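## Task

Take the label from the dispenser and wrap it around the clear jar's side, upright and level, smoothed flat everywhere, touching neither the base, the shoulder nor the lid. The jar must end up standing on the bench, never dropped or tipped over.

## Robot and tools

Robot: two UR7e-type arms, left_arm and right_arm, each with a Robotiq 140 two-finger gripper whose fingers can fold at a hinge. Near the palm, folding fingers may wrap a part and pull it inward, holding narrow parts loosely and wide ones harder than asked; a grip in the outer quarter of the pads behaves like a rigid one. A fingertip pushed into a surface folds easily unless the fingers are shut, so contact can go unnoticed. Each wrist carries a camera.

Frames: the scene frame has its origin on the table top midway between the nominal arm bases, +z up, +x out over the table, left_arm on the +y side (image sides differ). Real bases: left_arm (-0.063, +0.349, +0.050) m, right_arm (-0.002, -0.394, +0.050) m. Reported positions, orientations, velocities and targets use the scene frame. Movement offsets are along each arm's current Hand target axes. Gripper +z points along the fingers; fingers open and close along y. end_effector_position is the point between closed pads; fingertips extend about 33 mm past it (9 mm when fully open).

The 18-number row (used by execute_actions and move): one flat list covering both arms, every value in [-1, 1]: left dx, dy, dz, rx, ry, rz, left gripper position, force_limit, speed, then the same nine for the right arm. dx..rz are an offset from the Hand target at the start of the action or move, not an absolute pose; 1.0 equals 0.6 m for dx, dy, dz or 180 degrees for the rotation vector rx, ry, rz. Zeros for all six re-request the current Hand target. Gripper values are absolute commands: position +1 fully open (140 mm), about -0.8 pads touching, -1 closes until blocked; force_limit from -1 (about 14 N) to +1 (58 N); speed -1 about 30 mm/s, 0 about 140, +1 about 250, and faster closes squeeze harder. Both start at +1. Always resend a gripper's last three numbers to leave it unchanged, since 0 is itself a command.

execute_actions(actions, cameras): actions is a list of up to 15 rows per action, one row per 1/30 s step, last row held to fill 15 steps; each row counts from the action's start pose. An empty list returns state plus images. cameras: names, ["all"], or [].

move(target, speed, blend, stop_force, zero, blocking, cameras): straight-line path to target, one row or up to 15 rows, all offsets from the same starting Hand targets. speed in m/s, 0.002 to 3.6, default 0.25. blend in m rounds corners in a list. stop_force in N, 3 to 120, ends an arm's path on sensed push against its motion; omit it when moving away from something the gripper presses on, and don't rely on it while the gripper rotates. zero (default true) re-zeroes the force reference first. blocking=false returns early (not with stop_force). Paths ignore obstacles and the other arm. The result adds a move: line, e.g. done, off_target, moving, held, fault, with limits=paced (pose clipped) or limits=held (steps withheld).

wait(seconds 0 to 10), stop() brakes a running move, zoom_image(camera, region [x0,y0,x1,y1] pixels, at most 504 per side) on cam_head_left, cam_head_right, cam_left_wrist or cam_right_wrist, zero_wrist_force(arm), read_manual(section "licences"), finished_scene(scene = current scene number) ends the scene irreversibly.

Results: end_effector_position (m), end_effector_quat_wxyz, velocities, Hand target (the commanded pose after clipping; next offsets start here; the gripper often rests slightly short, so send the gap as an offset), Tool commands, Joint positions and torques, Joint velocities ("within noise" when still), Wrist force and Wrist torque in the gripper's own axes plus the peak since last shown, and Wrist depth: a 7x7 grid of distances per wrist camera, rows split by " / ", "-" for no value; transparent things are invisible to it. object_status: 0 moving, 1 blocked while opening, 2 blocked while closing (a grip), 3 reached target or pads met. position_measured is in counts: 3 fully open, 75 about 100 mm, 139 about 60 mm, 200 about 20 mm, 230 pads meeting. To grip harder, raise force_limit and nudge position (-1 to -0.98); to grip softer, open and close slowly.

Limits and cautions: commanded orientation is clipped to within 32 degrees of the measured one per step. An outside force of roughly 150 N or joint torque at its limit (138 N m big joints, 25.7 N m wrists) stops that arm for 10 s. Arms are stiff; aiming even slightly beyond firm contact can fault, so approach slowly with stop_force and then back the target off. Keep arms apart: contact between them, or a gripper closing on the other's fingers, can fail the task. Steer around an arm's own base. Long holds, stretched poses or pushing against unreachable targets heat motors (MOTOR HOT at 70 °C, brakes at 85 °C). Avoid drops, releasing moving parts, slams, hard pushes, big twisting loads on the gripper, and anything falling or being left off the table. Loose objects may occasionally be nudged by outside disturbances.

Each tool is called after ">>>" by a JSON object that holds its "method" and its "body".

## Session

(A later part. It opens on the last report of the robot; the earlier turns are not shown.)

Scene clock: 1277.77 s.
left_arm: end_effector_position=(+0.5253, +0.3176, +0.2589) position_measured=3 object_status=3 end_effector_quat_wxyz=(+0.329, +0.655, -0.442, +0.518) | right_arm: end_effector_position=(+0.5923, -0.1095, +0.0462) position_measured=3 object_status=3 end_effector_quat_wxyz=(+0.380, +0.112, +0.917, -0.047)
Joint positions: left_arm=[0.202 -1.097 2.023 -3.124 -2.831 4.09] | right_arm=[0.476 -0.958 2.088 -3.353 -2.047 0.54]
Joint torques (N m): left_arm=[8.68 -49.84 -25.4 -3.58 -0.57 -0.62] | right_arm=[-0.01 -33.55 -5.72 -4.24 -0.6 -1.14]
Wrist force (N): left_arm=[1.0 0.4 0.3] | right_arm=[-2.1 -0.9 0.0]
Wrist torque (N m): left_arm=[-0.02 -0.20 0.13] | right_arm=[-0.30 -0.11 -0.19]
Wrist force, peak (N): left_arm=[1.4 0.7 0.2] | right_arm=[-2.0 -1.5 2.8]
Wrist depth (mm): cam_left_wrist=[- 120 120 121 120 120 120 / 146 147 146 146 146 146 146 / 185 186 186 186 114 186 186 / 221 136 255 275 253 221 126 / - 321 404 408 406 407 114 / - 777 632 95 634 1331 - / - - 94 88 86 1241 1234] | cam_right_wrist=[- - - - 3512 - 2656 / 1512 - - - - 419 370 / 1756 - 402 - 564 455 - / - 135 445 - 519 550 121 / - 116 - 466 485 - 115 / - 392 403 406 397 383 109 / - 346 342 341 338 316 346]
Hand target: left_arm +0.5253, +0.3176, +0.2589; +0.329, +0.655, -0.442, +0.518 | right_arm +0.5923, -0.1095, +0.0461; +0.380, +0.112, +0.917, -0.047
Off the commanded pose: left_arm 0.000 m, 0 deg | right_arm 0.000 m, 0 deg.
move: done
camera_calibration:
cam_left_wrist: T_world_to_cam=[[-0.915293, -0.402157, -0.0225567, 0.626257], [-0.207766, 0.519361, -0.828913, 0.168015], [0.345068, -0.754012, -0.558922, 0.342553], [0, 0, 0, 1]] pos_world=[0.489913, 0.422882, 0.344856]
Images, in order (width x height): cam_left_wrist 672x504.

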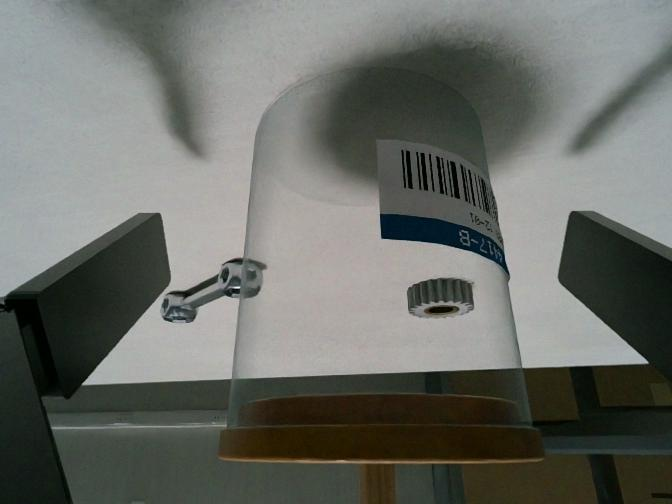

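>>> {"method": "move", "body": {"target": [[0,0,0,0,0,0,1,1,1,0,-0.0009,0,-0.0216,0,-0.0216,1,0.3,-0.6],[0,0,0,0,0,0,1,1,1,0,-0.0009,0,-0.0216,0,-0.0216,-1,0.3,-0.8],[0,0,0,0,0,0,1,1,1,0,-0.0009,0,-0.0216,0,-0.0216,0.65,0.3,-0.4],[0,0,0,0,0,0,1,1,1,0,-0.0016,0,-0.041,0,-0.041,0.65,0.3,-0.4],[0,0,0,0,0,0,1,1,1,0,-0.0016,0,-0.041,0,-0.041,-1,0.3,-0.8],[0,0,0,0,0,0,1,1,1,0,-0.0016,0,-0.041,0,-0.041,1,0.3,-0.4],[0,0,0,0,0,0,1,1,1,0,0,0,0,0,0,1,0.3,-0.4]], "cameras": ["cam_left_wrist"]}}

>>> {"method": "zoom_image", "body": {"camera": "cam_left_wrist", "region": [430, 170, 530, 300]}}

Scene clock: 1293.33 s.
left_arm: end_effector_position=(+0.5253, +0.3176, +0.2589) position_measured=3 object_status=3 end_effector_quat_wxyz=(+0.329, +0.655, -0.442, +0.518) | right_arm: end_effector_position=(+0.5922, -0.1094, +0.0461) position_measured=3 object_status=3 end_effector_quat_wxyz=(+0.380, +0.112, +0.917, -0.047)
Joint positions: left_arm=[0.202 -1.097 2.023 -3.124 -2.831 4.09] | right_arm=[0.476 -0.958 2.088 -3.353 -2.046 0.54]
Joint torques (N m): left_arm=[8.24 -50.44 -25.28 -3.74 -1 -0.8] | right_arm=[-7.87 -49.16 -7.59 -2.63 -1.56 1.76]
Wrist force (N): left_arm=[1.1 0.6 0.3] | right_arm=[-2.1 -0.7 0.0]
Wrist torque (N m): left_arm=[0.02 -0.21 0.13] | right_arm=[-0.26 -0.12 -0.11]
Wrist force, peak (N): left_arm=[1.4 0.6 0.3] | right_arm=[-5.7 -0.5 -4.2]
Wrist depth (mm): cam_left_wrist=[- 120 120 120 120 120 121 / 146 146 146 146 146 146 146 / 186 186 185 176 116 185 185 / 222 136 254 253 117 236 125 / - 321 404 404 457 406 114 / - 750 614 95 627 1339 1436 / - - 1975 88 1331 1241 1215] | cam_right_wrist=[- 1701 2503 3691 - 4839 2722 / 1861 - - - 1304 445 370 / - 716 397 - 570 450 748 / - 134 427 - 544 550 129 / - 116 - 471 484 460 115 / - 408 400 403 408 382 364 / - 344 346 340 328 340 333]
Hand target: left_arm +0.5253, +0.3176, +0.2589; +0.329, +0.655, -0.442, +0.518 | right_arm +0.5923, -0.1095, +0.0461; +0.380, +0.112, +0.917, -0.047
Off the commanded pose: left_arm 0.000 m, 0 deg | right_arm 0.000 m, 0 deg.
move: done
camera_calibration:
cam_left_wrist: T_world_to_cam=[[-0.915293, -0.402157, -0.0225567, 0.626257], [-0.207766, 0.519361, -0.828913, 0.168015], [0.345068, -0.754012, -0.558922, 0.342553], [0, 0, 0, 1]] pos_world=[0.489913, 0.422882, 0.344856]
Images, in order (width x height): cam_left_wrist 672x504.

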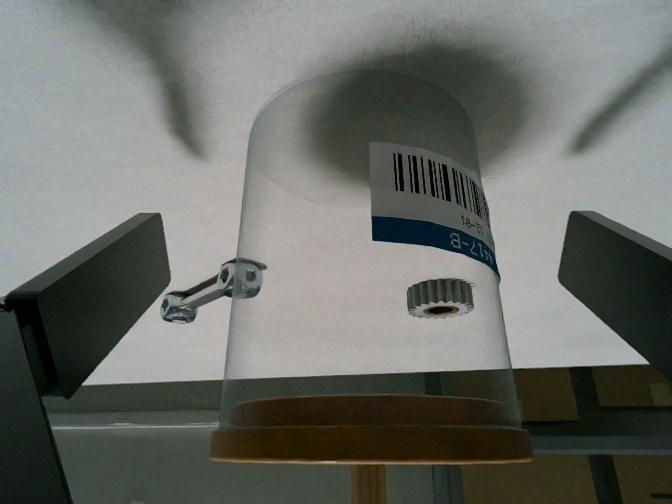

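Scaled by 3.877.

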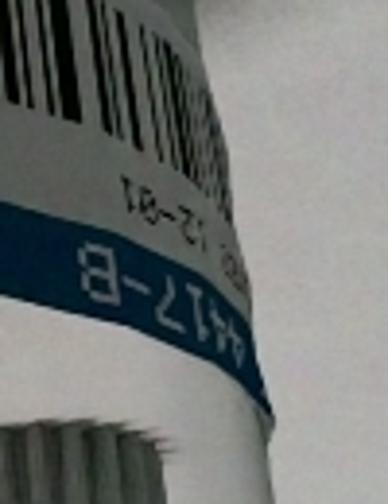

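>>> {"method": "move", "body": {"target": [0,0,0,0,0,0,1,1,1,0,0,-0.25,0,0,0,1,0.3,-0.4], "speed": 0.3, "cameras": ["cam_left_wrist","cam_right_wrist"]}}

>>> {"method": "zoom_image", "body": {"camera": "cam_right_wrist", "region": [370, 150, 470, 270]}}

Scene clock: 1298.87 s.
left_arm: end_effector_position=(+0.5253, +0.3176, +0.2589) position_measured=3 object_status=3 end_effector_quat_wxyz=(+0.329, +0.655, -0.442, +0.518) | right_arm: end_effector_position=(+0.4893, -0.0839, +0.1521) position_measured=3 object_status=3 end_effector_quat_wxyz=(+0.380, +0.112, +0.917, -0.047)
Joint positions: left_arm=[0.202 -1.097 2.023 -3.124 -2.831 4.09] | right_arm=[0.638 -1.313 2.208 -3.041 -2.14 0.692]
Joint torques (N m): left_arm=[7.74 -49.36 -25.02 -3.82 -0.75 -0.48] | right_arm=[2.82 -38 -17 -2.09 -0.35 -0.53]
Wrist force (N): left_arm=[1.1 0.7 0.3] | right_arm=[-2.1 -1.2 -0.1]
Wrist torque (N m): left_arm=[0.04 -0.20 0.13] | right_arm=[-0.39 -0.11 -0.03]
Wrist force, peak (N): left_arm=[1.4 0.7 0.4] | right_arm=[-2.3 -0.9 3.3]
Wrist depth (mm): cam_left_wrist=[244 244 244 243 243 243 242 / 296 296 294 283 296 296 280 / 377 374 376 377 374 374 338 / 451 136 487 - 509 483 125 / - 136 795 725 1549 1510 114 / - - - - 1491 1510 1331 / - - - 1992 1559 1339 1347] | cam_right_wrist=[- - - - - - 2292 / 2074 - - - - 1312 352 / - 2268 399 871 - 441 825 / 648 133 - 587 615 551 121 / - 124 503 492 462 481 115 / - 405 406 422 400 385 110 / - 345 343 348 340 316 326]
Hand target: left_arm +0.5253, +0.3176, +0.2589; +0.329, +0.655, -0.442, +0.518 | right_arm +0.4892, -0.0839, +0.1521; +0.380, +0.112, +0.917, -0.047
Off the commanded pose: left_arm 0.000 m, 0 deg | right_arm 0.000 m, 0 deg.
move: done
camera_calibration:
cam_left_wrist: T_world_to_cam=[[-0.915293, -0.402157, -0.0225567, 0.626257], [-0.207766, 0.519361, -0.828913, 0.168015], [0.345068, -0.754012, -0.558922, 0.342553], [0, 0, 0, 1]] pos_world=[0.489913, 0.422882, 0.344856]
cam_right_wrist: T_world_to_cam=[[0.244012, 0.969772, -0.000547057, -0.0319824], [0.404117, -0.10117, 0.909095, -0.347278], [0.881559, -0.222051, -0.416589, -0.244866], [0, 0, 0, 1]] pos_world=[0.36401, -0.0584916, 0.213683]
Images, in order (width x height): cam_left_wrist 672x504, cam_right_wrist 672x504.

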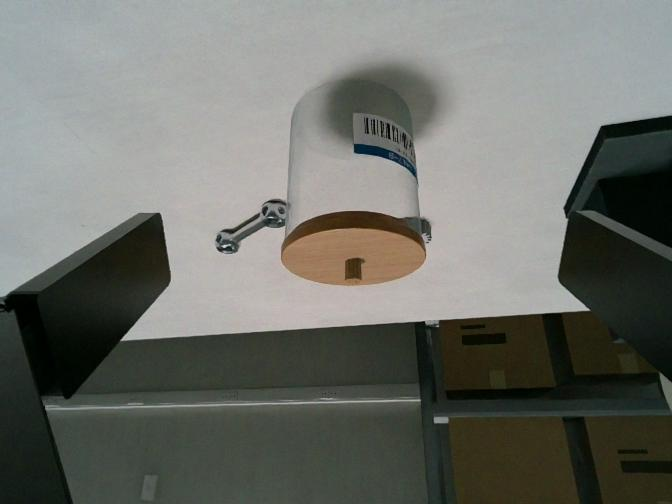

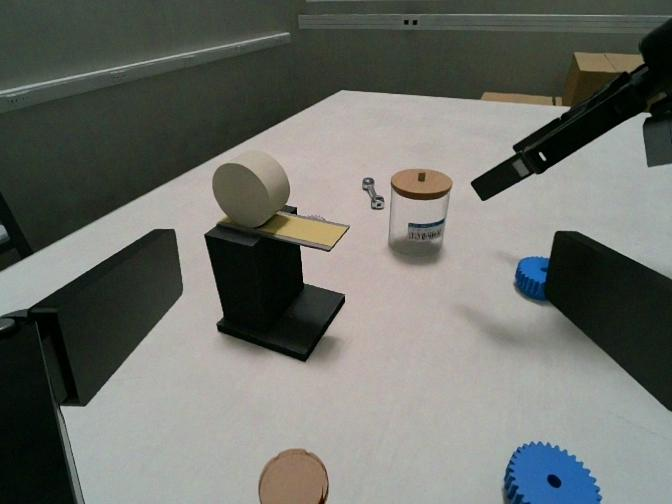

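Scaled by 4.200.

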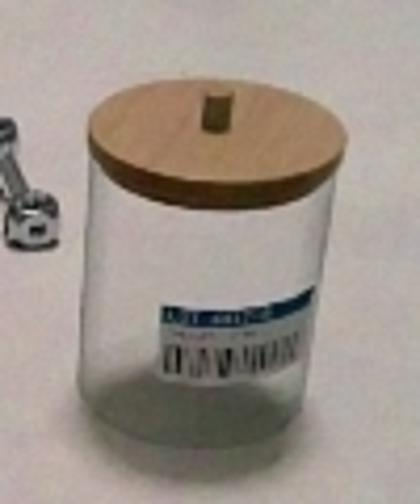

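>>> {"method": "finished_scene", "body": {"scene": 2}}

The scene is finished: the task was done.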